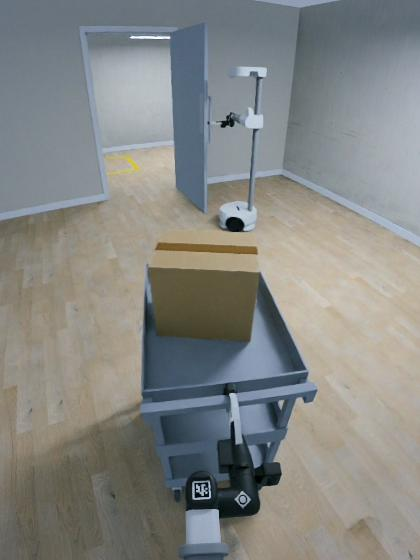

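Call:
move:
  blocking: false
  r2: {"base":{"translate_m":0.3,"strafe_m":-0.2},"pace":"slow","contact_limits":{"translate_m":0.6}}
  cameras: []

Call:
wait:
  seconds: 9
  cameras: []

Call:
move:
  blocking: false
  r2: {"base":{"rotate_rad":0.36},"pace":"slow"}
  cameras: []

Call:
wait:
  seconds: 3
  cameras: ["r2_head_camera"]

Scene clock: 843.63 s.
move: r2 moving
r1.base_odometry: x=-1.920 y=-1.167 heading=+1.192
r1.turned_by_wheels: +0.000
r1.turned_by_imu: +0.000
r1.base_tilt: forward=-1.5 right=+1.2
r1.lidar_m: 1.44 0.45 1.87 3.02 3.06 2.03 - 2.95 1.86 1.67 1.67 1.62
r1.base_status: not commanded
r1.joint_positions: lift_m=+0.870 arm_m=+0.150 wrist_yaw_rad=+1.209 wrist_pitch_rad=+0.002 wrist_roll_rad=+0.000 gripper_m=-0.037
r1.joint_status: not commanded
r1.measured_speeds: all 0
r1.motor_effort: lift_m=+22(22) arm_m=-9(9) wheel_0=+6(7) wheel_1=-11(11) wheel_2=+13(13)
r1.servo_current: wrist_yaw_rad=98(130) wrist_pitch_rad=39(52) wrist_roll_rad=46(59) gripper_m=72(78)
r1.contact_limits: translate_m 1
r1.hand_pose: x=+0.5051 y=+0.2389 z=+1.0473 quat_wxyz=(+0.823, -0.001, +0.001, +0.569) (m; r1's base frame)
r1.wrist_depth_mm: - 201 219 163 303 359 442 / - 201 220 164 304 362 442 / - 202 220 166 296 359 442 / - 202 220 165 304 359 445 / - 202 221 166 304 359 442 / - 205 213 167 180 359 445 / - 206 178 163 298 148 449
r2.base_odometry: x=+0.096 y=-1.028 heading=+3.023
r2.turned_by_wheels: +0.000
r2.turned_by_imu: +0.000
r2.base_tilt: forward=-0.7 right=+0.1
r2.lidar_m: 0.48 0.52 1.78 1.38 1.34 1.55 1.51 1.51 1.66 2.57 3.33 0.56
r2.base_status: translate_m moving; strafe_m moving
r2.joint_positions: lift_m=+0.687 arm_m=+0.115 wrist_yaw_rad=+0.002 wrist_pitch_rad=+0.003 wrist_roll_rad=+1.570 gripper_m=-0.032
r2.joint_status: not commanded
r2.measured_speeds: translate_m=+0.045 strafe_m=-0.031 rotate_rad=-0.001 lift_m=+0.000 arm_m=+0.000 wrist_yaw_rad=+0.000 wrist_pitch_rad=+0.000 wrist_roll_rad=+0.000
r2.motor_effort: lift_m=+17(17) arm_m=+4(4) wheel_0=+12(16) wheel_1=-3(5) wheel_2=-10(12)
r2.servo_current: wrist_yaw_rad=46(59) wrist_pitch_rad=39(46) wrist_roll_rad=46(59) gripper_m=85(91)
r2.contact_limits: arm_m 0.2; translate_m 0.6
r2.hand_pose: x=+0.5744 y=-0.0869 z=+0.8644 quat_wxyz=(+0.707, +0.707, +0.002, +0.000) (m; r2's base frame)
r2.wrist_depth_mm: - - - 179 240 1576 1138 / - - - 178 238 1661 539 / - - - 176 236 820 - / - 439 436 174 234 842 - / - 449 445 173 231 820 - / - 459 185 170 179 - - / - - 466 - 227 133 -
pictures: none
No camera images: "cameras" was empty.

Scene clock: 847.90 s.
earlier move: r2 done
r1.base_odometry: x=-1.920 y=-1.167 heading=+1.192
r1.turned_by_wheels: +0.000
r1.turned_by_imu: +0.000
r1.base_tilt: forward=-1.5 right=+1.2
r1.lidar_m: 1.45 0.46 1.87 3.05 3.07 1.73 2.15 2.90 1.90 1.67 1.68 1.60
r1.base_status: not commanded
r1.joint_positions: lift_m=+0.870 arm_m=+0.150 wrist_yaw_rad=+1.209 wrist_pitch_rad=+0.002 wrist_roll_rad=+0.000 gripper_m=-0.037
r1.joint_status: not commanded
r1.measured_speeds: all 0
r1.on_its_own: wrist_yaw_rad is at rest, and its servo_current (124 mA) is outside its rest range (0 to 104 mA)
r1.motor_effort: lift_m=+22(22) arm_m=-9(9) wheel_0=+6(7) wheel_1=-11(11) wheel_2=+13(13)
r1.servo_current: wrist_yaw_rad=124(143) wrist_pitch_rad=39(52) wrist_roll_rad=39(65) gripper_m=85(85)
r1.contact_limits: translate_m 1
r1.hand_pose: x=+0.5051 y=+0.2389 z=+1.0473 quat_wxyz=(+0.823, -0.001, +0.001, +0.569) (m; r1's base frame)
r1.wrist_depth_mm: - 200 220 163 303 357 439 / - 201 220 163 303 359 442 / - 201 220 166 296 357 442 / - 201 220 165 303 357 442 / - 202 222 167 304 357 445 / - 205 213 167 180 362 449 / - 205 177 163 298 148 449
r2.base_odometry: x=-0.168 y=-0.803 heading=+3.024
r2.turned_by_wheels: +0.001
r2.turned_by_imu: +0.004
r2.base_tilt: forward=-0.7 right=+0.0
r2.lidar_m: 0.44 0.41 2.14 1.68 1.67 1.85 1.74 1.68 1.89 2.88 3.06 0.57
r2.base_status: done
r2.joint_positions: lift_m=+0.687 arm_m=+0.115 wrist_yaw_rad=+0.003 wrist_pitch_rad=+0.003 wrist_roll_rad=+1.570 gripper_m=-0.032
r2.joint_status: not commanded
r2.measured_speeds: all 0
r2.motor_effort: lift_m=+17(17) arm_m=+4(4) wheel_0=+9(17) wheel_1=-2(6) wheel_2=-1(12)
r2.servo_current: wrist_yaw_rad=39(59) wrist_pitch_rad=39(52) wrist_roll_rad=59(65) gripper_m=91(98)
r2.contact_limits: arm_m 0.2; translate_m 0.6
r2.hand_pose: x=+0.5746 y=-0.0865 z=+0.8644 quat_wxyz=(+0.707, +0.707, +0.002, +0.000) (m; r2's base frame)
r2.wrist_depth_mm: - - - 233 307 1336 1042 / - - - 276 287 1499 1118 / - - - 204 270 1708 521 / - - - 190 252 842 - / - 449 445 182 238 831 - / - 436 185 169 179 - - / - 430 427 - 219 132 -
wait: 4.27 of 9 s (r2 has come to rest)
pictures: none
No camera images: "cameras" was empty.

Scene clock: 848.40 s.
move: r2 moving
r1.base_odometry: x=-1.920 y=-1.167 heading=+1.192
r1.turned_by_wheels: +0.000
r1.turned_by_imu: +0.000
r1.base_tilt: forward=-1.5 right=+1.2
r1.lidar_m: 1.44 0.45 1.86 3.03 3.06 1.73 2.18 2.91 1.88 1.67 1.69 1.59
r1.base_status: not commanded
r1.joint_positions: lift_m=+0.870 arm_m=+0.150 wrist_yaw_rad=+1.209 wrist_pitch_rad=+0.002 wrist_roll_rad=+0.000 gripper_m=-0.037
r1.joint_status: not commanded
r1.measured_speeds: all 0
r1.motor_effort: lift_m=+22(22) arm_m=-9(9) wheel_0=+7(7) wheel_1=-11(11) wheel_2=+13(13)
r1.servo_current: wrist_yaw_rad=137(137) wrist_pitch_rad=46(52) wrist_roll_rad=39(65) gripper_m=85(85)
r1.contact_limits: translate_m 1
r1.hand_pose: x=+0.5051 y=+0.2389 z=+1.0473 quat_wxyz=(+0.823, -0.001, +0.001, +0.569) (m; r1's base frame)
r1.wrist_depth_mm: - 202 220 164 303 359 439 / - 201 220 164 303 357 442 / - 202 220 166 296 359 442 / - 202 221 165 303 357 442 / - 202 221 166 306 359 442 / - 204 213 167 180 359 445 / - 206 177 163 298 148 452
r2.base_odometry: x=-0.167 y=-0.803 heading=-3.137
r2.turned_by_wheels: +0.122
r2.turned_by_imu: +0.115
r2.base_tilt: forward=-0.7 right=+0.1
r2.lidar_m: 0.44 3.43 1.96 1.66 1.66 1.98 1.70 1.70 2.01 3.06 3.05 0.55
r2.base_status: rotate_rad moving
r2.joint_positions: lift_m=+0.687 arm_m=+0.115 wrist_yaw_rad=-0.019 wrist_pitch_rad=+0.003 wrist_roll_rad=+1.570 gripper_m=-0.032
r2.joint_status: not commanded
r2.measured_speeds: translate_m=+0.000 strafe_m=-0.001 rotate_rad=+0.475 lift_m=+0.000 arm_m=+0.000 wrist_yaw_rad=-0.048 wrist_pitch_rad=+0.000 wrist_roll_rad=+0.000
r2.motor_effort: lift_m=+17(17) arm_m=+4(5) wheel_0=-12(14) wheel_1=-11(11) wheel_2=-25(25)
r2.servo_current: wrist_yaw_rad=104(104) wrist_pitch_rad=46(46) wrist_roll_rad=52(52) gripper_m=85(98)
r2.contact_limits: arm_m 0.2
r2.hand_pose: x=+0.5726 y=-0.0928 z=+0.8644 quat_wxyz=(+0.707, +0.707, -0.006, -0.008) (m; r2's base frame)
r2.wrist_depth_mm: - - - 214 286 303 297 / - - - 204 271 1661 1182 / - - - 191 256 1708 - / - - - 182 244 820 - / - 442 442 175 234 831 - / - 436 186 164 180 - - / - - 430 - 216 - -
pictures: none
No camera images: "cameras" was empty.

Scene clock: 849.40 s.
earlier move: r2 done
r1.base_odometry: x=-1.920 y=-1.167 heading=+1.192
r1.turned_by_wheels: +0.000
r1.turned_by_imu: +0.000
r1.base_tilt: forward=-1.5 right=+1.3
r1.lidar_m: 1.45 0.47 1.86 3.04 3.08 1.75 2.92 2.95 1.87 1.66 1.69 1.61
r1.base_status: not commanded
r1.joint_positions: lift_m=+0.870 arm_m=+0.150 wrist_yaw_rad=+1.209 wrist_pitch_rad=+0.002 wrist_roll_rad=+0.000 gripper_m=-0.037
r1.joint_status: not commanded
r1.measured_speeds: all 0
r1.on_its_own: wrist_yaw_rad is at rest, and its servo_current (130 mA) is outside its rest range (0 to 104 mA)
r1.motor_effort: lift_m=+22(22) arm_m=-9(9) wheel_0=+6(7) wheel_1=-11(11) wheel_2=+13(13)
r1.servo_current: wrist_yaw_rad=130(143) wrist_pitch_rad=39(52) wrist_roll_rad=39(65) gripper_m=78(85)
r1.contact_limits: translate_m 1
r1.hand_pose: x=+0.5051 y=+0.2389 z=+1.0473 quat_wxyz=(+0.823, -0.001, +0.001, +0.569) (m; r1's base frame)
r1.wrist_depth_mm: - 202 219 163 304 359 445 / - 202 220 164 300 357 442 / - 202 220 166 294 355 439 / - 202 221 164 303 357 442 / - 202 220 166 304 359 442 / - 205 213 166 180 364 445 / - 206 178 164 297 148 452
r2.base_odometry: x=-0.168 y=-0.803 heading=-2.900
r2.turned_by_wheels: +0.237
r2.turned_by_imu: +0.220
r2.base_tilt: forward=-0.6 right=+0.1
r2.lidar_m: 0.53 2.51 1.76 1.66 1.76 1.81 1.70 1.76 2.32 3.06 3.14 0.51
r2.base_status: done
r2.joint_positions: lift_m=+0.687 arm_m=+0.115 wrist_yaw_rad=-0.001 wrist_pitch_rad=+0.003 wrist_roll_rad=+1.570 gripper_m=-0.032
r2.joint_status: not commanded
r2.measured_speeds: all 0
r2.motor_effort: lift_m=+17(17) arm_m=-5(6) wheel_0=-6(19) wheel_1=-4(11) wheel_2=-2(26)
r2.servo_current: wrist_yaw_rad=39(104) wrist_pitch_rad=39(46) wrist_roll_rad=52(59) gripper_m=85(98)
r2.contact_limits: arm_m 0.2
r2.hand_pose: x=+0.5743 y=-0.0878 z=+0.8644 quat_wxyz=(+0.707, +0.707, +0.001, -0.001) (m; r2's base frame)
r2.wrist_depth_mm: - - - 145 200 741 - / - 402 402 149 206 - - / - 427 421 153 213 - - / - 462 452 160 221 831 - / - - 484 167 229 - - / - - 185 171 179 1576 - / - - - - - 1618 1138
wait: 1.00 of 3 s (r2 has come to rest)
pictures: r2_head_camera
Images, in order (width x height): r2_head_camera 420x560.

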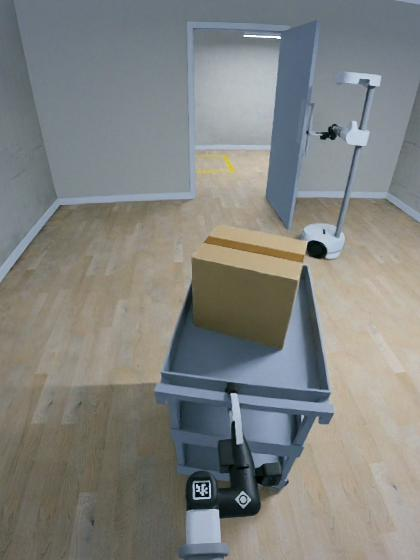

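Call:
move:
  blocking: false
  r2: {"base":{"translate_m":0.4,"strafe_m":-0.06},"pace":"slow","contact_limits":{"translate_m":0.6}}
  cameras: []

Call:
wait:
  seconds: 9
  cameras: ["r2_head_camera"]

Scene clock: 853.60 s.
move: r2 moving
r1.base_odometry: x=-1.920 y=-1.167 heading=+1.192
r1.turned_by_wheels: +0.000
r1.turned_by_imu: +0.000
r1.base_tilt: forward=-1.5 right=+1.2
r1.lidar_m: 1.45 0.46 1.86 3.05 3.05 1.71 2.90 2.93 1.88 1.67 1.68 1.60
r1.base_status: not commanded
r1.joint_positions: lift_m=+0.870 arm_m=+0.150 wrist_yaw_rad=+1.209 wrist_pitch_rad=+0.002 wrist_roll_rad=+0.000 gripper_m=-0.037
r1.joint_status: not commanded
r1.measured_speeds: all 0
r1.motor_effort: lift_m=+22(22) arm_m=-9(9) wheel_0=+6(7) wheel_1=-11(11) wheel_2=+13(13)
r1.servo_current: wrist_yaw_rad=98(137) wrist_pitch_rad=46(46) wrist_roll_rad=39(65) gripper_m=78(78)
r1.contact_limits: translate_m 1
r1.hand_pose: x=+0.5051 y=+0.2389 z=+1.0473 quat_wxyz=(+0.823, -0.001, +0.001, +0.569) (m; r1's base frame)
r1.wrist_depth_mm: - 201 220 163 301 359 442 / - 201 220 163 303 357 445 / - 202 220 166 294 359 439 / - 202 220 164 303 359 442 / - 202 221 167 303 359 442 / - 206 213 166 180 362 449 / - 205 178 163 298 148 452
r2.base_odometry: x=-0.180 y=-0.804 heading=-2.900
r2.turned_by_wheels: +0.000
r2.turned_by_imu: +0.001
r2.base_tilt: forward=-0.7 right=+0.1
r2.lidar_m: 0.52 2.54 1.77 1.64 1.74 1.83 1.70 1.76 2.34 3.05 3.14 0.50
r2.base_status: translate_m moving; strafe_m moving
r2.joint_positions: lift_m=+0.687 arm_m=+0.115 wrist_yaw_rad=-0.001 wrist_pitch_rad=+0.003 wrist_roll_rad=+1.570 gripper_m=-0.032
r2.joint_status: not commanded
r2.measured_speeds: translate_m=+0.049 strafe_m=-0.007 rotate_rad=+0.002 lift_m=+0.000 arm_m=+0.000 wrist_yaw_rad=+0.000 wrist_pitch_rad=+0.000 wrist_roll_rad=+0.000
r2.motor_effort: lift_m=+17(17) arm_m=-3(6) wheel_0=+10(10) wheel_1=+6(7) wheel_2=-14(14)
r2.servo_current: wrist_yaw_rad=52(52) wrist_pitch_rad=39(46) wrist_roll_rad=52(59) gripper_m=85(91)
r2.contact_limits: arm_m 0.2; translate_m 0.6
r2.hand_pose: x=+0.5742 y=-0.0878 z=+0.8644 quat_wxyz=(+0.707, +0.707, +0.001, -0.001) (m; r2's base frame)
r2.wrist_depth_mm: - - - 144 199 661 - / - 402 397 148 206 759 - / - 424 421 153 213 - - / - 459 452 159 220 831 - / - - 488 165 227 - - / - - 185 169 178 1576 512 / - - - - 243 1618 466
pictures: none
No camera images: "cameras" was empty.

Scene clock: 858.43 s.
earlier move: r2 done
r1.base_odometry: x=-1.920 y=-1.167 heading=+1.192
r1.turned_by_wheels: +0.000
r1.turned_by_imu: +0.000
r1.base_tilt: forward=-1.5 right=+1.2
r1.lidar_m: 1.43 0.46 1.89 3.04 3.07 1.37 - 2.89 1.87 1.68 1.68 1.62
r1.base_status: not commanded
r1.joint_positions: lift_m=+0.870 arm_m=+0.150 wrist_yaw_rad=+1.209 wrist_pitch_rad=+0.002 wrist_roll_rad=+0.000 gripper_m=-0.037
r1.joint_status: not commanded
r1.measured_speeds: all 0
r1.on_its_own: wrist_yaw_rad is at rest, and its servo_current (124 mA) is outside its rest range (0 to 104 mA)
r1.motor_effort: lift_m=+22(22) arm_m=-9(9) wheel_0=+6(7) wheel_1=-11(11) wheel_2=+13(13)
r1.servo_current: wrist_yaw_rad=124(150) wrist_pitch_rad=46(52) wrist_roll_rad=52(72) gripper_m=78(85)
r1.contact_limits: translate_m 1
r1.hand_pose: x=+0.5051 y=+0.2389 z=+1.0473 quat_wxyz=(+0.823, -0.001, +0.001, +0.569) (m; r1's base frame)
r1.wrist_depth_mm: - 201 219 163 303 359 445 / - 201 220 164 301 357 439 / - 202 220 166 296 357 439 / - 202 220 164 304 357 442 / - 202 220 167 304 357 442 / - 205 213 166 179 362 445 / - 205 178 163 298 148 449
r2.base_odometry: x=-0.570 y=-0.841 heading=-2.900
r2.turned_by_wheels: +0.000
r2.turned_by_imu: +0.004
r2.base_tilt: forward=-0.7 right=+0.1
r2.lidar_m: 0.55 2.62 1.88 1.71 1.77 2.23 2.10 2.18 2.89 2.97 3.05 0.48
r2.base_status: done
r2.joint_positions: lift_m=+0.687 arm_m=+0.115 wrist_yaw_rad=+0.003 wrist_pitch_rad=+0.003 wrist_roll_rad=+1.570 gripper_m=-0.032
r2.joint_status: not commanded
r2.measured_speeds: all 0
r2.motor_effort: lift_m=+17(17) arm_m=-3(6) wheel_0=+7(15) wheel_1=+5(9) wheel_2=-6(14)
r2.servo_current: wrist_yaw_rad=46(65) wrist_pitch_rad=46(46) wrist_roll_rad=52(65) gripper_m=91(98)
r2.contact_limits: arm_m 0.2; translate_m 0.6
r2.hand_pose: x=+0.5745 y=-0.0867 z=+0.8644 quat_wxyz=(+0.707, +0.707, +0.002, +0.000) (m; r2's base frame)
r2.wrist_depth_mm: - 349 349 112 167 - - / - 377 382 121 179 - - / - 427 424 129 191 - - / - 496 469 138 206 - - / - - - 150 223 1708 - / - - 185 166 178 1499 484 / - - - - 264 1576 1160
wait: 4.83 of 9 s (r2 has come to rest)
pictures: r2_head_camera
Images, in order (width x height): r2_head_camera 420x560.

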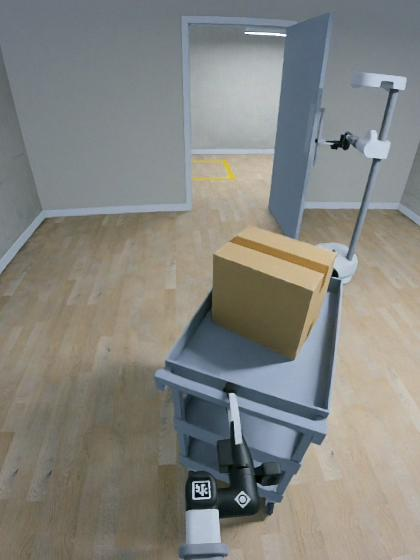

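Call:
move:
  blocking: false
  r2: {"base":{"translate_m":0.1,"strafe_m":-0.14},"pace":"slow","contact_limits":{"translate_m":0.6}}
  cameras: []

Call:
wait:
  seconds: 9
  cameras: ["r2_head_camera"]

Scene clock: 863.47 s.
move: r2 moving
r1.base_odometry: x=-1.920 y=-1.167 heading=+1.192
r1.turned_by_wheels: +0.000
r1.turned_by_imu: +0.000
r1.base_tilt: forward=-1.5 right=+1.2
r1.lidar_m: 1.44 0.45 1.86 3.03 3.07 1.39 - 2.92 1.86 1.66 1.68 1.62
r1.base_status: not commanded
r1.joint_positions: lift_m=+0.870 arm_m=+0.150 wrist_yaw_rad=+1.209 wrist_pitch_rad=+0.002 wrist_roll_rad=+0.000 gripper_m=-0.037
r1.joint_status: not commanded
r1.measured_speeds: all 0
r1.motor_effort: lift_m=+22(22) arm_m=-9(9) wheel_0=+7(7) wheel_1=-11(11) wheel_2=+13(13)
r1.servo_current: wrist_yaw_rad=143(143) wrist_pitch_rad=39(46) wrist_roll_rad=59(65) gripper_m=78(78)
r1.contact_limits: translate_m 1
r1.hand_pose: x=+0.5051 y=+0.2389 z=+1.0473 quat_wxyz=(+0.823, -0.001, +0.001, +0.569) (m; r1's base frame)
r1.wrist_depth_mm: - 201 219 163 303 357 442 / - 201 220 164 303 357 442 / - 202 220 166 297 359 442 / - 202 220 165 303 357 439 / - 202 220 167 303 359 445 / - 204 213 166 180 364 445 / - 206 178 162 296 148 449
r2.base_odometry: x=-0.580 y=-0.833 heading=-2.899
r2.turned_by_wheels: +0.001
r2.turned_by_imu: +0.001
r2.base_tilt: forward=-0.7 right=+0.0
r2.lidar_m: 0.55 2.65 1.87 1.72 1.79 2.24 2.09 2.19 2.91 2.97 3.05 0.49
r2.base_status: translate_m moving; strafe_m moving
r2.joint_positions: lift_m=+0.687 arm_m=+0.115 wrist_yaw_rad=+0.003 wrist_pitch_rad=+0.003 wrist_roll_rad=+1.570 gripper_m=-0.032
r2.joint_status: not commanded
r2.measured_speeds: translate_m=+0.029 strafe_m=-0.039 rotate_rad=+0.004 lift_m=+0.000 arm_m=+0.000 wrist_yaw_rad=+0.010 wrist_pitch_rad=+0.000 wrist_roll_rad=+0.000
r2.motor_effort: lift_m=+17(17) arm_m=-3(4) wheel_0=+13(13) wheel_1=-1(4) wheel_2=-6(9)
r2.servo_current: wrist_yaw_rad=39(52) wrist_pitch_rad=39(46) wrist_roll_rad=33(52) gripper_m=91(98)
r2.contact_limits: arm_m 0.2; translate_m 0.6
r2.hand_pose: x=+0.5745 y=-0.0865 z=+0.8644 quat_wxyz=(+0.707, +0.707, +0.002, +0.000) (m; r2's base frame)
r2.wrist_depth_mm: - 345 349 110 165 - - / - 375 377 119 177 - - / - 427 424 126 190 - - / - 496 473 136 204 - - / - - - 148 222 1708 - / - - 186 164 179 1464 480 / - - - - 264 1576 1182
pictures: none
No camera images: "cameras" was empty.

Scene clock: 865.97 s.
earlier move: r2 done
r1.base_odometry: x=-1.920 y=-1.167 heading=+1.192
r1.turned_by_wheels: +0.000
r1.turned_by_imu: +0.000
r1.base_tilt: forward=-1.5 right=+1.2
r1.lidar_m: 1.44 0.45 1.88 3.04 3.05 1.20 - 2.92 1.85 1.67 1.68 1.60
r1.base_status: not commanded
r1.joint_positions: lift_m=+0.870 arm_m=+0.150 wrist_yaw_rad=+1.209 wrist_pitch_rad=+0.002 wrist_roll_rad=+0.000 gripper_m=-0.037
r1.joint_status: not commanded
r1.measured_speeds: all 0
r1.on_its_own: wrist_yaw_rad is at rest, and its servo_current (124 mA) is outside its rest range (0 to 104 mA)
r1.motor_effort: lift_m=+22(22) arm_m=-9(9) wheel_0=+6(7) wheel_1=-11(11) wheel_2=+13(13)
r1.servo_current: wrist_yaw_rad=124(143) wrist_pitch_rad=46(52) wrist_roll_rad=33(72) gripper_m=78(85)
r1.contact_limits: translate_m 1
r1.hand_pose: x=+0.5051 y=+0.2389 z=+1.0473 quat_wxyz=(+0.823, -0.001, +0.001, +0.569) (m; r1's base frame)
r1.wrist_depth_mm: - 201 219 163 303 359 442 / - 201 220 164 304 357 439 / - 202 220 166 296 355 445 / - 202 220 164 304 357 442 / - 202 221 166 304 362 442 / - 204 213 166 180 359 442 / - 206 178 163 298 148 449
r2.base_odometry: x=-0.701 y=-0.729 heading=-2.900
r2.turned_by_wheels: +0.000
r2.turned_by_imu: +0.001
r2.base_tilt: forward=-0.7 right=+0.0
r2.lidar_m: 0.55 2.82 2.00 1.87 1.97 2.35 2.18 2.27 3.01 2.84 2.94 0.49
r2.base_status: done
r2.joint_positions: lift_m=+0.687 arm_m=+0.115 wrist_yaw_rad=+0.005 wrist_pitch_rad=+0.003 wrist_roll_rad=+1.570 gripper_m=-0.032
r2.joint_status: not commanded
r2.measured_speeds: all 0
r2.motor_effort: lift_m=+17(17) arm_m=-3(4) wheel_0=+8(19) wheel_1=-3(6) wheel_2=-3(9)
r2.servo_current: wrist_yaw_rad=52(59) wrist_pitch_rad=39(46) wrist_roll_rad=52(59) gripper_m=85(98)
r2.contact_limits: arm_m 0.2; translate_m 0.6
r2.hand_pose: x=+0.5747 y=-0.0860 z=+0.8644 quat_wxyz=(+0.707, +0.707, +0.003, +0.001) (m; r2's base frame)
r2.wrist_depth_mm: - 480 473 128 181 - - / - 379 384 132 191 - - / - 424 415 139 203 - - / - 477 459 147 214 - - / - - 508 158 226 - - / - - 186 168 179 1499 496 / - - - - - 1576 1182
wait: 2.50 of 9 s (r2 has come to rest)
pictures: r2_head_camera
Images, in order (width x height): r2_head_camera 420x560.

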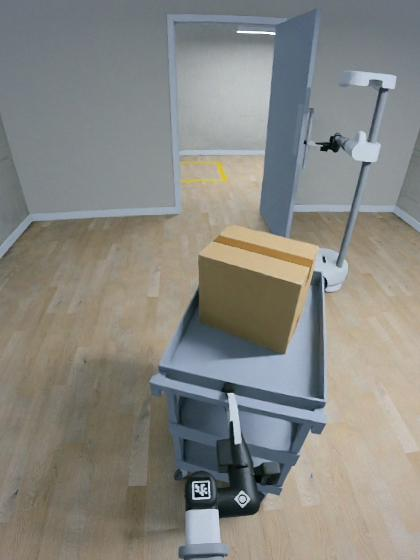

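Call:
move:
  blocking: false
  r2: {"base":{"translate_m":0.1,"strafe_m":-0.14},"pace":"slow","contact_limits":{"translate_m":0.6}}
  cameras: []

Call:
wait:
  seconds: 9
  cameras: ["r2_head_camera"]

Scene clock: 874.17 s.
move: r2 moving
r1.base_odometry: x=-1.920 y=-1.167 heading=+1.192
r1.turned_by_wheels: +0.000
r1.turned_by_imu: +0.000
r1.base_tilt: forward=-1.5 right=+1.2
r1.lidar_m: 1.43 0.46 1.83 3.03 3.06 1.21 - 2.95 1.88 1.66 1.70 1.60
r1.base_status: not commanded
r1.joint_positions: lift_m=+0.870 arm_m=+0.150 wrist_yaw_rad=+1.209 wrist_pitch_rad=+0.002 wrist_roll_rad=+0.000 gripper_m=-0.037
r1.joint_status: not commanded
r1.measured_speeds: all 0
r1.motor_effort: lift_m=+22(22) arm_m=-9(9) wheel_0=+6(7) wheel_1=-11(11) wheel_2=+13(13)
r1.servo_current: wrist_yaw_rad=124(150) wrist_pitch_rad=46(46) wrist_roll_rad=52(65) gripper_m=78(78)
r1.contact_limits: translate_m 1
r1.hand_pose: x=+0.5051 y=+0.2389 z=+1.0473 quat_wxyz=(+0.823, -0.001, +0.001, +0.569) (m; r1's base frame)
r1.wrist_depth_mm: - 201 220 163 303 357 445 / - 201 220 163 303 359 442 / - 201 220 166 297 357 442 / - 202 221 164 303 362 442 / - 202 221 166 304 359 442 / - 205 213 167 180 364 445 / - 206 178 163 298 148 449
r2.base_odometry: x=-0.710 y=-0.721 heading=-2.900
r2.turned_by_wheels: +0.000
r2.turned_by_imu: +0.001
r2.base_tilt: forward=-0.7 right=+0.0
r2.lidar_m: 0.53 2.84 2.03 1.88 1.96 2.33 2.19 2.29 2.97 2.83 2.92 0.49
r2.base_status: translate_m moving; strafe_m moving
r2.joint_positions: lift_m=+0.687 arm_m=+0.115 wrist_yaw_rad=+0.005 wrist_pitch_rad=+0.003 wrist_roll_rad=+1.570 gripper_m=-0.032
r2.joint_status: not commanded
r2.measured_speeds: translate_m=+0.028 strafe_m=-0.039 rotate_rad=+0.001 lift_m=+0.000 arm_m=+0.000 wrist_yaw_rad=+0.000 wrist_pitch_rad=+0.000 wrist_roll_rad=+0.000
r2.motor_effort: lift_m=+17(17) arm_m=-3(4) wheel_0=+10(15) wheel_1=-5(5) wheel_2=-7(8)
r2.servo_current: wrist_yaw_rad=33(52) wrist_pitch_rad=39(46) wrist_roll_rad=46(52) gripper_m=98(98)
r2.contact_limits: arm_m 0.2; translate_m 0.6
r2.hand_pose: x=+0.5747 y=-0.0860 z=+0.8644 quat_wxyz=(+0.707, +0.707, +0.003, +0.001) (m; r2's base frame)
r2.wrist_depth_mm: - 500 488 - 181 - - / - 379 384 132 191 - - / - 424 418 140 203 - - / - 473 459 147 214 - - / - - 504 158 224 - - / - - 186 169 179 1537 500 / - - - - - 1537 1182
pictures: none
No camera images: "cameras" was empty.

Scene clock: 876.67 s.
earlier move: r2 done
r1.base_odometry: x=-1.920 y=-1.167 heading=+1.192
r1.turned_by_wheels: +0.000
r1.turned_by_imu: +0.000
r1.base_tilt: forward=-1.6 right=+1.3
r1.lidar_m: 1.45 0.44 1.86 3.03 3.08 1.06 1.61 2.96 1.86 1.67 1.71 1.62
r1.base_status: not commanded
r1.joint_positions: lift_m=+0.870 arm_m=+0.150 wrist_yaw_rad=+1.209 wrist_pitch_rad=+0.002 wrist_roll_rad=+0.000 gripper_m=-0.037
r1.joint_status: not commanded
r1.measured_speeds: all 0
r1.on_its_own: wrist_yaw_rad is at rest, and its servo_current (117 mA) is outside its rest range (0 to 104 mA)
r1.motor_effort: lift_m=+22(22) arm_m=-9(9) wheel_0=+6(7) wheel_1=-11(11) wheel_2=+13(13)
r1.servo_current: wrist_yaw_rad=117(150) wrist_pitch_rad=33(52) wrist_roll_rad=52(72) gripper_m=78(85)
r1.contact_limits: translate_m 1
r1.hand_pose: x=+0.5051 y=+0.2389 z=+1.0473 quat_wxyz=(+0.823, -0.001, +0.001, +0.569) (m; r1's base frame)
r1.wrist_depth_mm: - 201 220 163 303 355 442 / - 201 220 163 303 357 439 / - 202 220 166 296 359 442 / - 202 220 165 304 359 439 / - 202 220 166 304 359 442 / - 205 213 166 180 359 445 / - 206 178 163 298 148 452
r2.base_odometry: x=-0.831 y=-0.617 heading=-2.900
r2.turned_by_wheels: +0.000
r2.turned_by_imu: +0.002
r2.base_tilt: forward=-0.6 right=+0.0
r2.lidar_m: 0.52 3.06 2.17 2.02 2.06 2.41 2.29 2.38 2.81 2.69 2.78 0.52
r2.base_status: done
r2.joint_positions: lift_m=+0.687 arm_m=+0.115 wrist_yaw_rad=+0.005 wrist_pitch_rad=+0.003 wrist_roll_rad=+1.570 gripper_m=-0.032
r2.joint_status: not commanded
r2.measured_speeds: all 0
r2.motor_effort: lift_m=+17(17) arm_m=-3(4) wheel_0=+8(16) wheel_1=-5(7) wheel_2=-4(8)
r2.servo_current: wrist_yaw_rad=59(65) wrist_pitch_rad=33(46) wrist_roll_rad=52(59) gripper_m=91(98)
r2.contact_limits: arm_m 0.2; translate_m 0.6
r2.hand_pose: x=+0.5747 y=-0.0860 z=+0.8644 quat_wxyz=(+0.707, +0.707, +0.003, +0.001) (m; r2's base frame)
r2.wrist_depth_mm: - - - 142 198 - - / - 402 397 147 204 768 - / - 418 415 151 211 - - / - 462 449 159 220 820 - / - - 480 166 227 - - / - - 186 170 179 1499 525 / - - - - - 1618 466
wait: 2.50 of 9 s (r2 has come to rest)
pictures: r2_head_camera
Images, in order (width x height): r2_head_camera 420x560.

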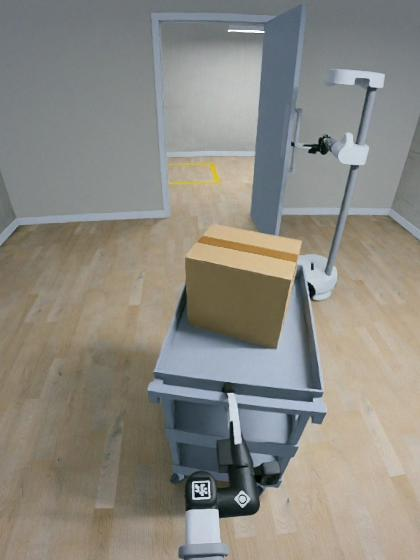

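Call:
move:
  blocking: false
  r2: {"base":{"translate_m":0.03,"strafe_m":-0.22},"pace":"slow","contact_limits":{"translate_m":0.6}}
  cameras: []

Call:
wait:
  seconds: 9
  cameras: ["r2_head_camera"]

Scene clock: 882.17 s.
move: r2 moving
r1.base_odometry: x=-1.920 y=-1.167 heading=+1.192
r1.turned_by_wheels: +0.000
r1.turned_by_imu: +0.000
r1.base_tilt: forward=-1.5 right=+1.2
r1.lidar_m: 1.42 0.45 1.89 3.04 3.07 1.06 1.55 2.95 1.88 1.67 1.68 1.59
r1.base_status: not commanded
r1.joint_positions: lift_m=+0.870 arm_m=+0.150 wrist_yaw_rad=+1.209 wrist_pitch_rad=+0.002 wrist_roll_rad=+0.000 gripper_m=-0.037
r1.joint_status: not commanded
r1.measured_speeds: all 0
r1.motor_effort: lift_m=+22(22) arm_m=-9(9) wheel_0=+6(7) wheel_1=-11(11) wheel_2=+13(13)
r1.servo_current: wrist_yaw_rad=130(137) wrist_pitch_rad=39(46) wrist_roll_rad=59(65) gripper_m=78(78)
r1.contact_limits: translate_m 1
r1.hand_pose: x=+0.5051 y=+0.2389 z=+1.0473 quat_wxyz=(+0.823, -0.001, +0.001, +0.569) (m; r1's base frame)
r1.wrist_depth_mm: - 200 220 163 303 357 442 / - 202 220 164 303 357 442 / - 202 220 166 296 357 439 / - 202 220 165 304 357 445 / - 202 220 166 304 359 445 / - 204 213 166 180 362 449 / - 206 177 163 298 148 449
r2.base_odometry: x=-0.836 y=-0.605 heading=-2.899
r2.turned_by_wheels: +0.000
r2.turned_by_imu: +0.001
r2.base_tilt: forward=-0.7 right=+0.1
r2.lidar_m: 0.53 3.03 2.16 2.04 2.11 2.41 2.29 2.36 2.79 2.69 2.77 0.52
r2.base_status: translate_m moving; strafe_m moving
r2.joint_positions: lift_m=+0.687 arm_m=+0.115 wrist_yaw_rad=+0.005 wrist_pitch_rad=+0.003 wrist_roll_rad=+1.570 gripper_m=-0.032
r2.joint_status: not commanded
r2.measured_speeds: translate_m=+0.007 strafe_m=-0.052 rotate_rad=+0.000 lift_m=+0.000 arm_m=+0.000 wrist_yaw_rad=+0.000 wrist_pitch_rad=+0.000 wrist_roll_rad=+0.000
r2.motor_effort: lift_m=+17(17) arm_m=-3(4) wheel_0=+16(16) wheel_1=-4(8) wheel_2=-3(6)
r2.servo_current: wrist_yaw_rad=52(52) wrist_pitch_rad=39(52) wrist_roll_rad=52(65) gripper_m=98(98)
r2.contact_limits: arm_m 0.2; translate_m 0.6
r2.hand_pose: x=+0.5747 y=-0.0860 z=+0.8644 quat_wxyz=(+0.707, +0.707, +0.003, +0.001) (m; r2's base frame)
r2.wrist_depth_mm: - - - 142 198 - - / - 399 402 147 205 750 - / - 424 418 151 211 - - / - 459 445 159 220 831 - / - - 480 165 227 - - / - - 186 170 179 1618 - / - - - - 244 1537 477
pictures: none
No camera images: "cameras" was empty.

Scene clock: 885.10 s.
earlier move: r2 done
r1.base_odometry: x=-1.920 y=-1.167 heading=+1.192
r1.turned_by_wheels: +0.000
r1.turned_by_imu: +0.000
r1.base_tilt: forward=-1.5 right=+1.2
r1.lidar_m: 1.43 0.45 1.86 3.04 3.06 0.95 1.12 2.93 1.89 1.69 1.68 1.59
r1.base_status: not commanded
r1.joint_positions: lift_m=+0.870 arm_m=+0.150 wrist_yaw_rad=+1.209 wrist_pitch_rad=+0.002 wrist_roll_rad=+0.000 gripper_m=-0.037
r1.joint_status: not commanded
r1.measured_speeds: all 0
r1.on_its_own: wrist_yaw_rad is at rest, and its servo_current (130 mA) is outside its rest range (0 to 104 mA)
r1.motor_effort: lift_m=+22(22) arm_m=-9(9) wheel_0=+6(7) wheel_1=-11(11) wheel_2=+13(13)
r1.servo_current: wrist_yaw_rad=130(143) wrist_pitch_rad=46(52) wrist_roll_rad=46(65) gripper_m=78(85)
r1.contact_limits: translate_m 1
r1.hand_pose: x=+0.5051 y=+0.2389 z=+1.0473 quat_wxyz=(+0.823, -0.001, +0.001, +0.569) (m; r1's base frame)
r1.wrist_depth_mm: - 200 220 163 303 357 439 / - 201 220 163 303 357 442 / - 202 220 166 294 359 442 / - 201 221 165 303 357 442 / - 202 221 167 304 359 445 / - 205 213 167 180 362 445 / - 205 177 163 300 148 449
r2.base_odometry: x=-0.913 y=-0.411 heading=-2.899
r2.turned_by_wheels: +0.000
r2.turned_by_imu: +0.002
r2.base_tilt: forward=-0.7 right=+0.1
r2.lidar_m: 0.51 3.36 2.38 2.22 2.35 2.44 2.32 2.38 2.62 2.47 2.56 0.55
r2.base_status: done
r2.joint_positions: lift_m=+0.687 arm_m=+0.115 wrist_yaw_rad=+0.005 wrist_pitch_rad=+0.003 wrist_roll_rad=+1.570 gripper_m=-0.032
r2.joint_status: not commanded
r2.measured_speeds: all 0
r2.motor_effort: lift_m=+17(17) arm_m=-3(4) wheel_0=+6(16) wheel_1=-4(8) wheel_2=+0(6)
r2.servo_current: wrist_yaw_rad=52(72) wrist_pitch_rad=39(52) wrist_roll_rad=59(65) gripper_m=91(98)
r2.contact_limits: arm_m 0.2; translate_m 0.6
r2.hand_pose: x=+0.5747 y=-0.0860 z=+0.8644 quat_wxyz=(+0.707, +0.707, +0.003, +0.001) (m; r2's base frame)
r2.wrist_depth_mm: - - - 177 238 1499 1205 / - - - 176 237 1576 - / - - 449 176 236 831 - / - 449 442 233 235 842 - / - 459 455 173 233 820 - / - - 185 172 179 - - / - - 480 - 231 539 -
wait: 2.93 of 9 s (r2 has come to rest)
pictures: r2_head_camera
Images, in order (width x height): r2_head_camera 420x560.

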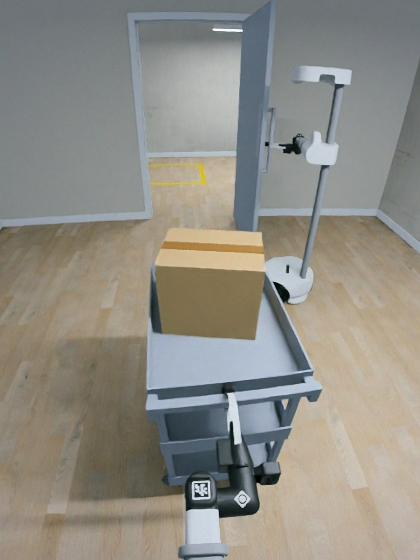

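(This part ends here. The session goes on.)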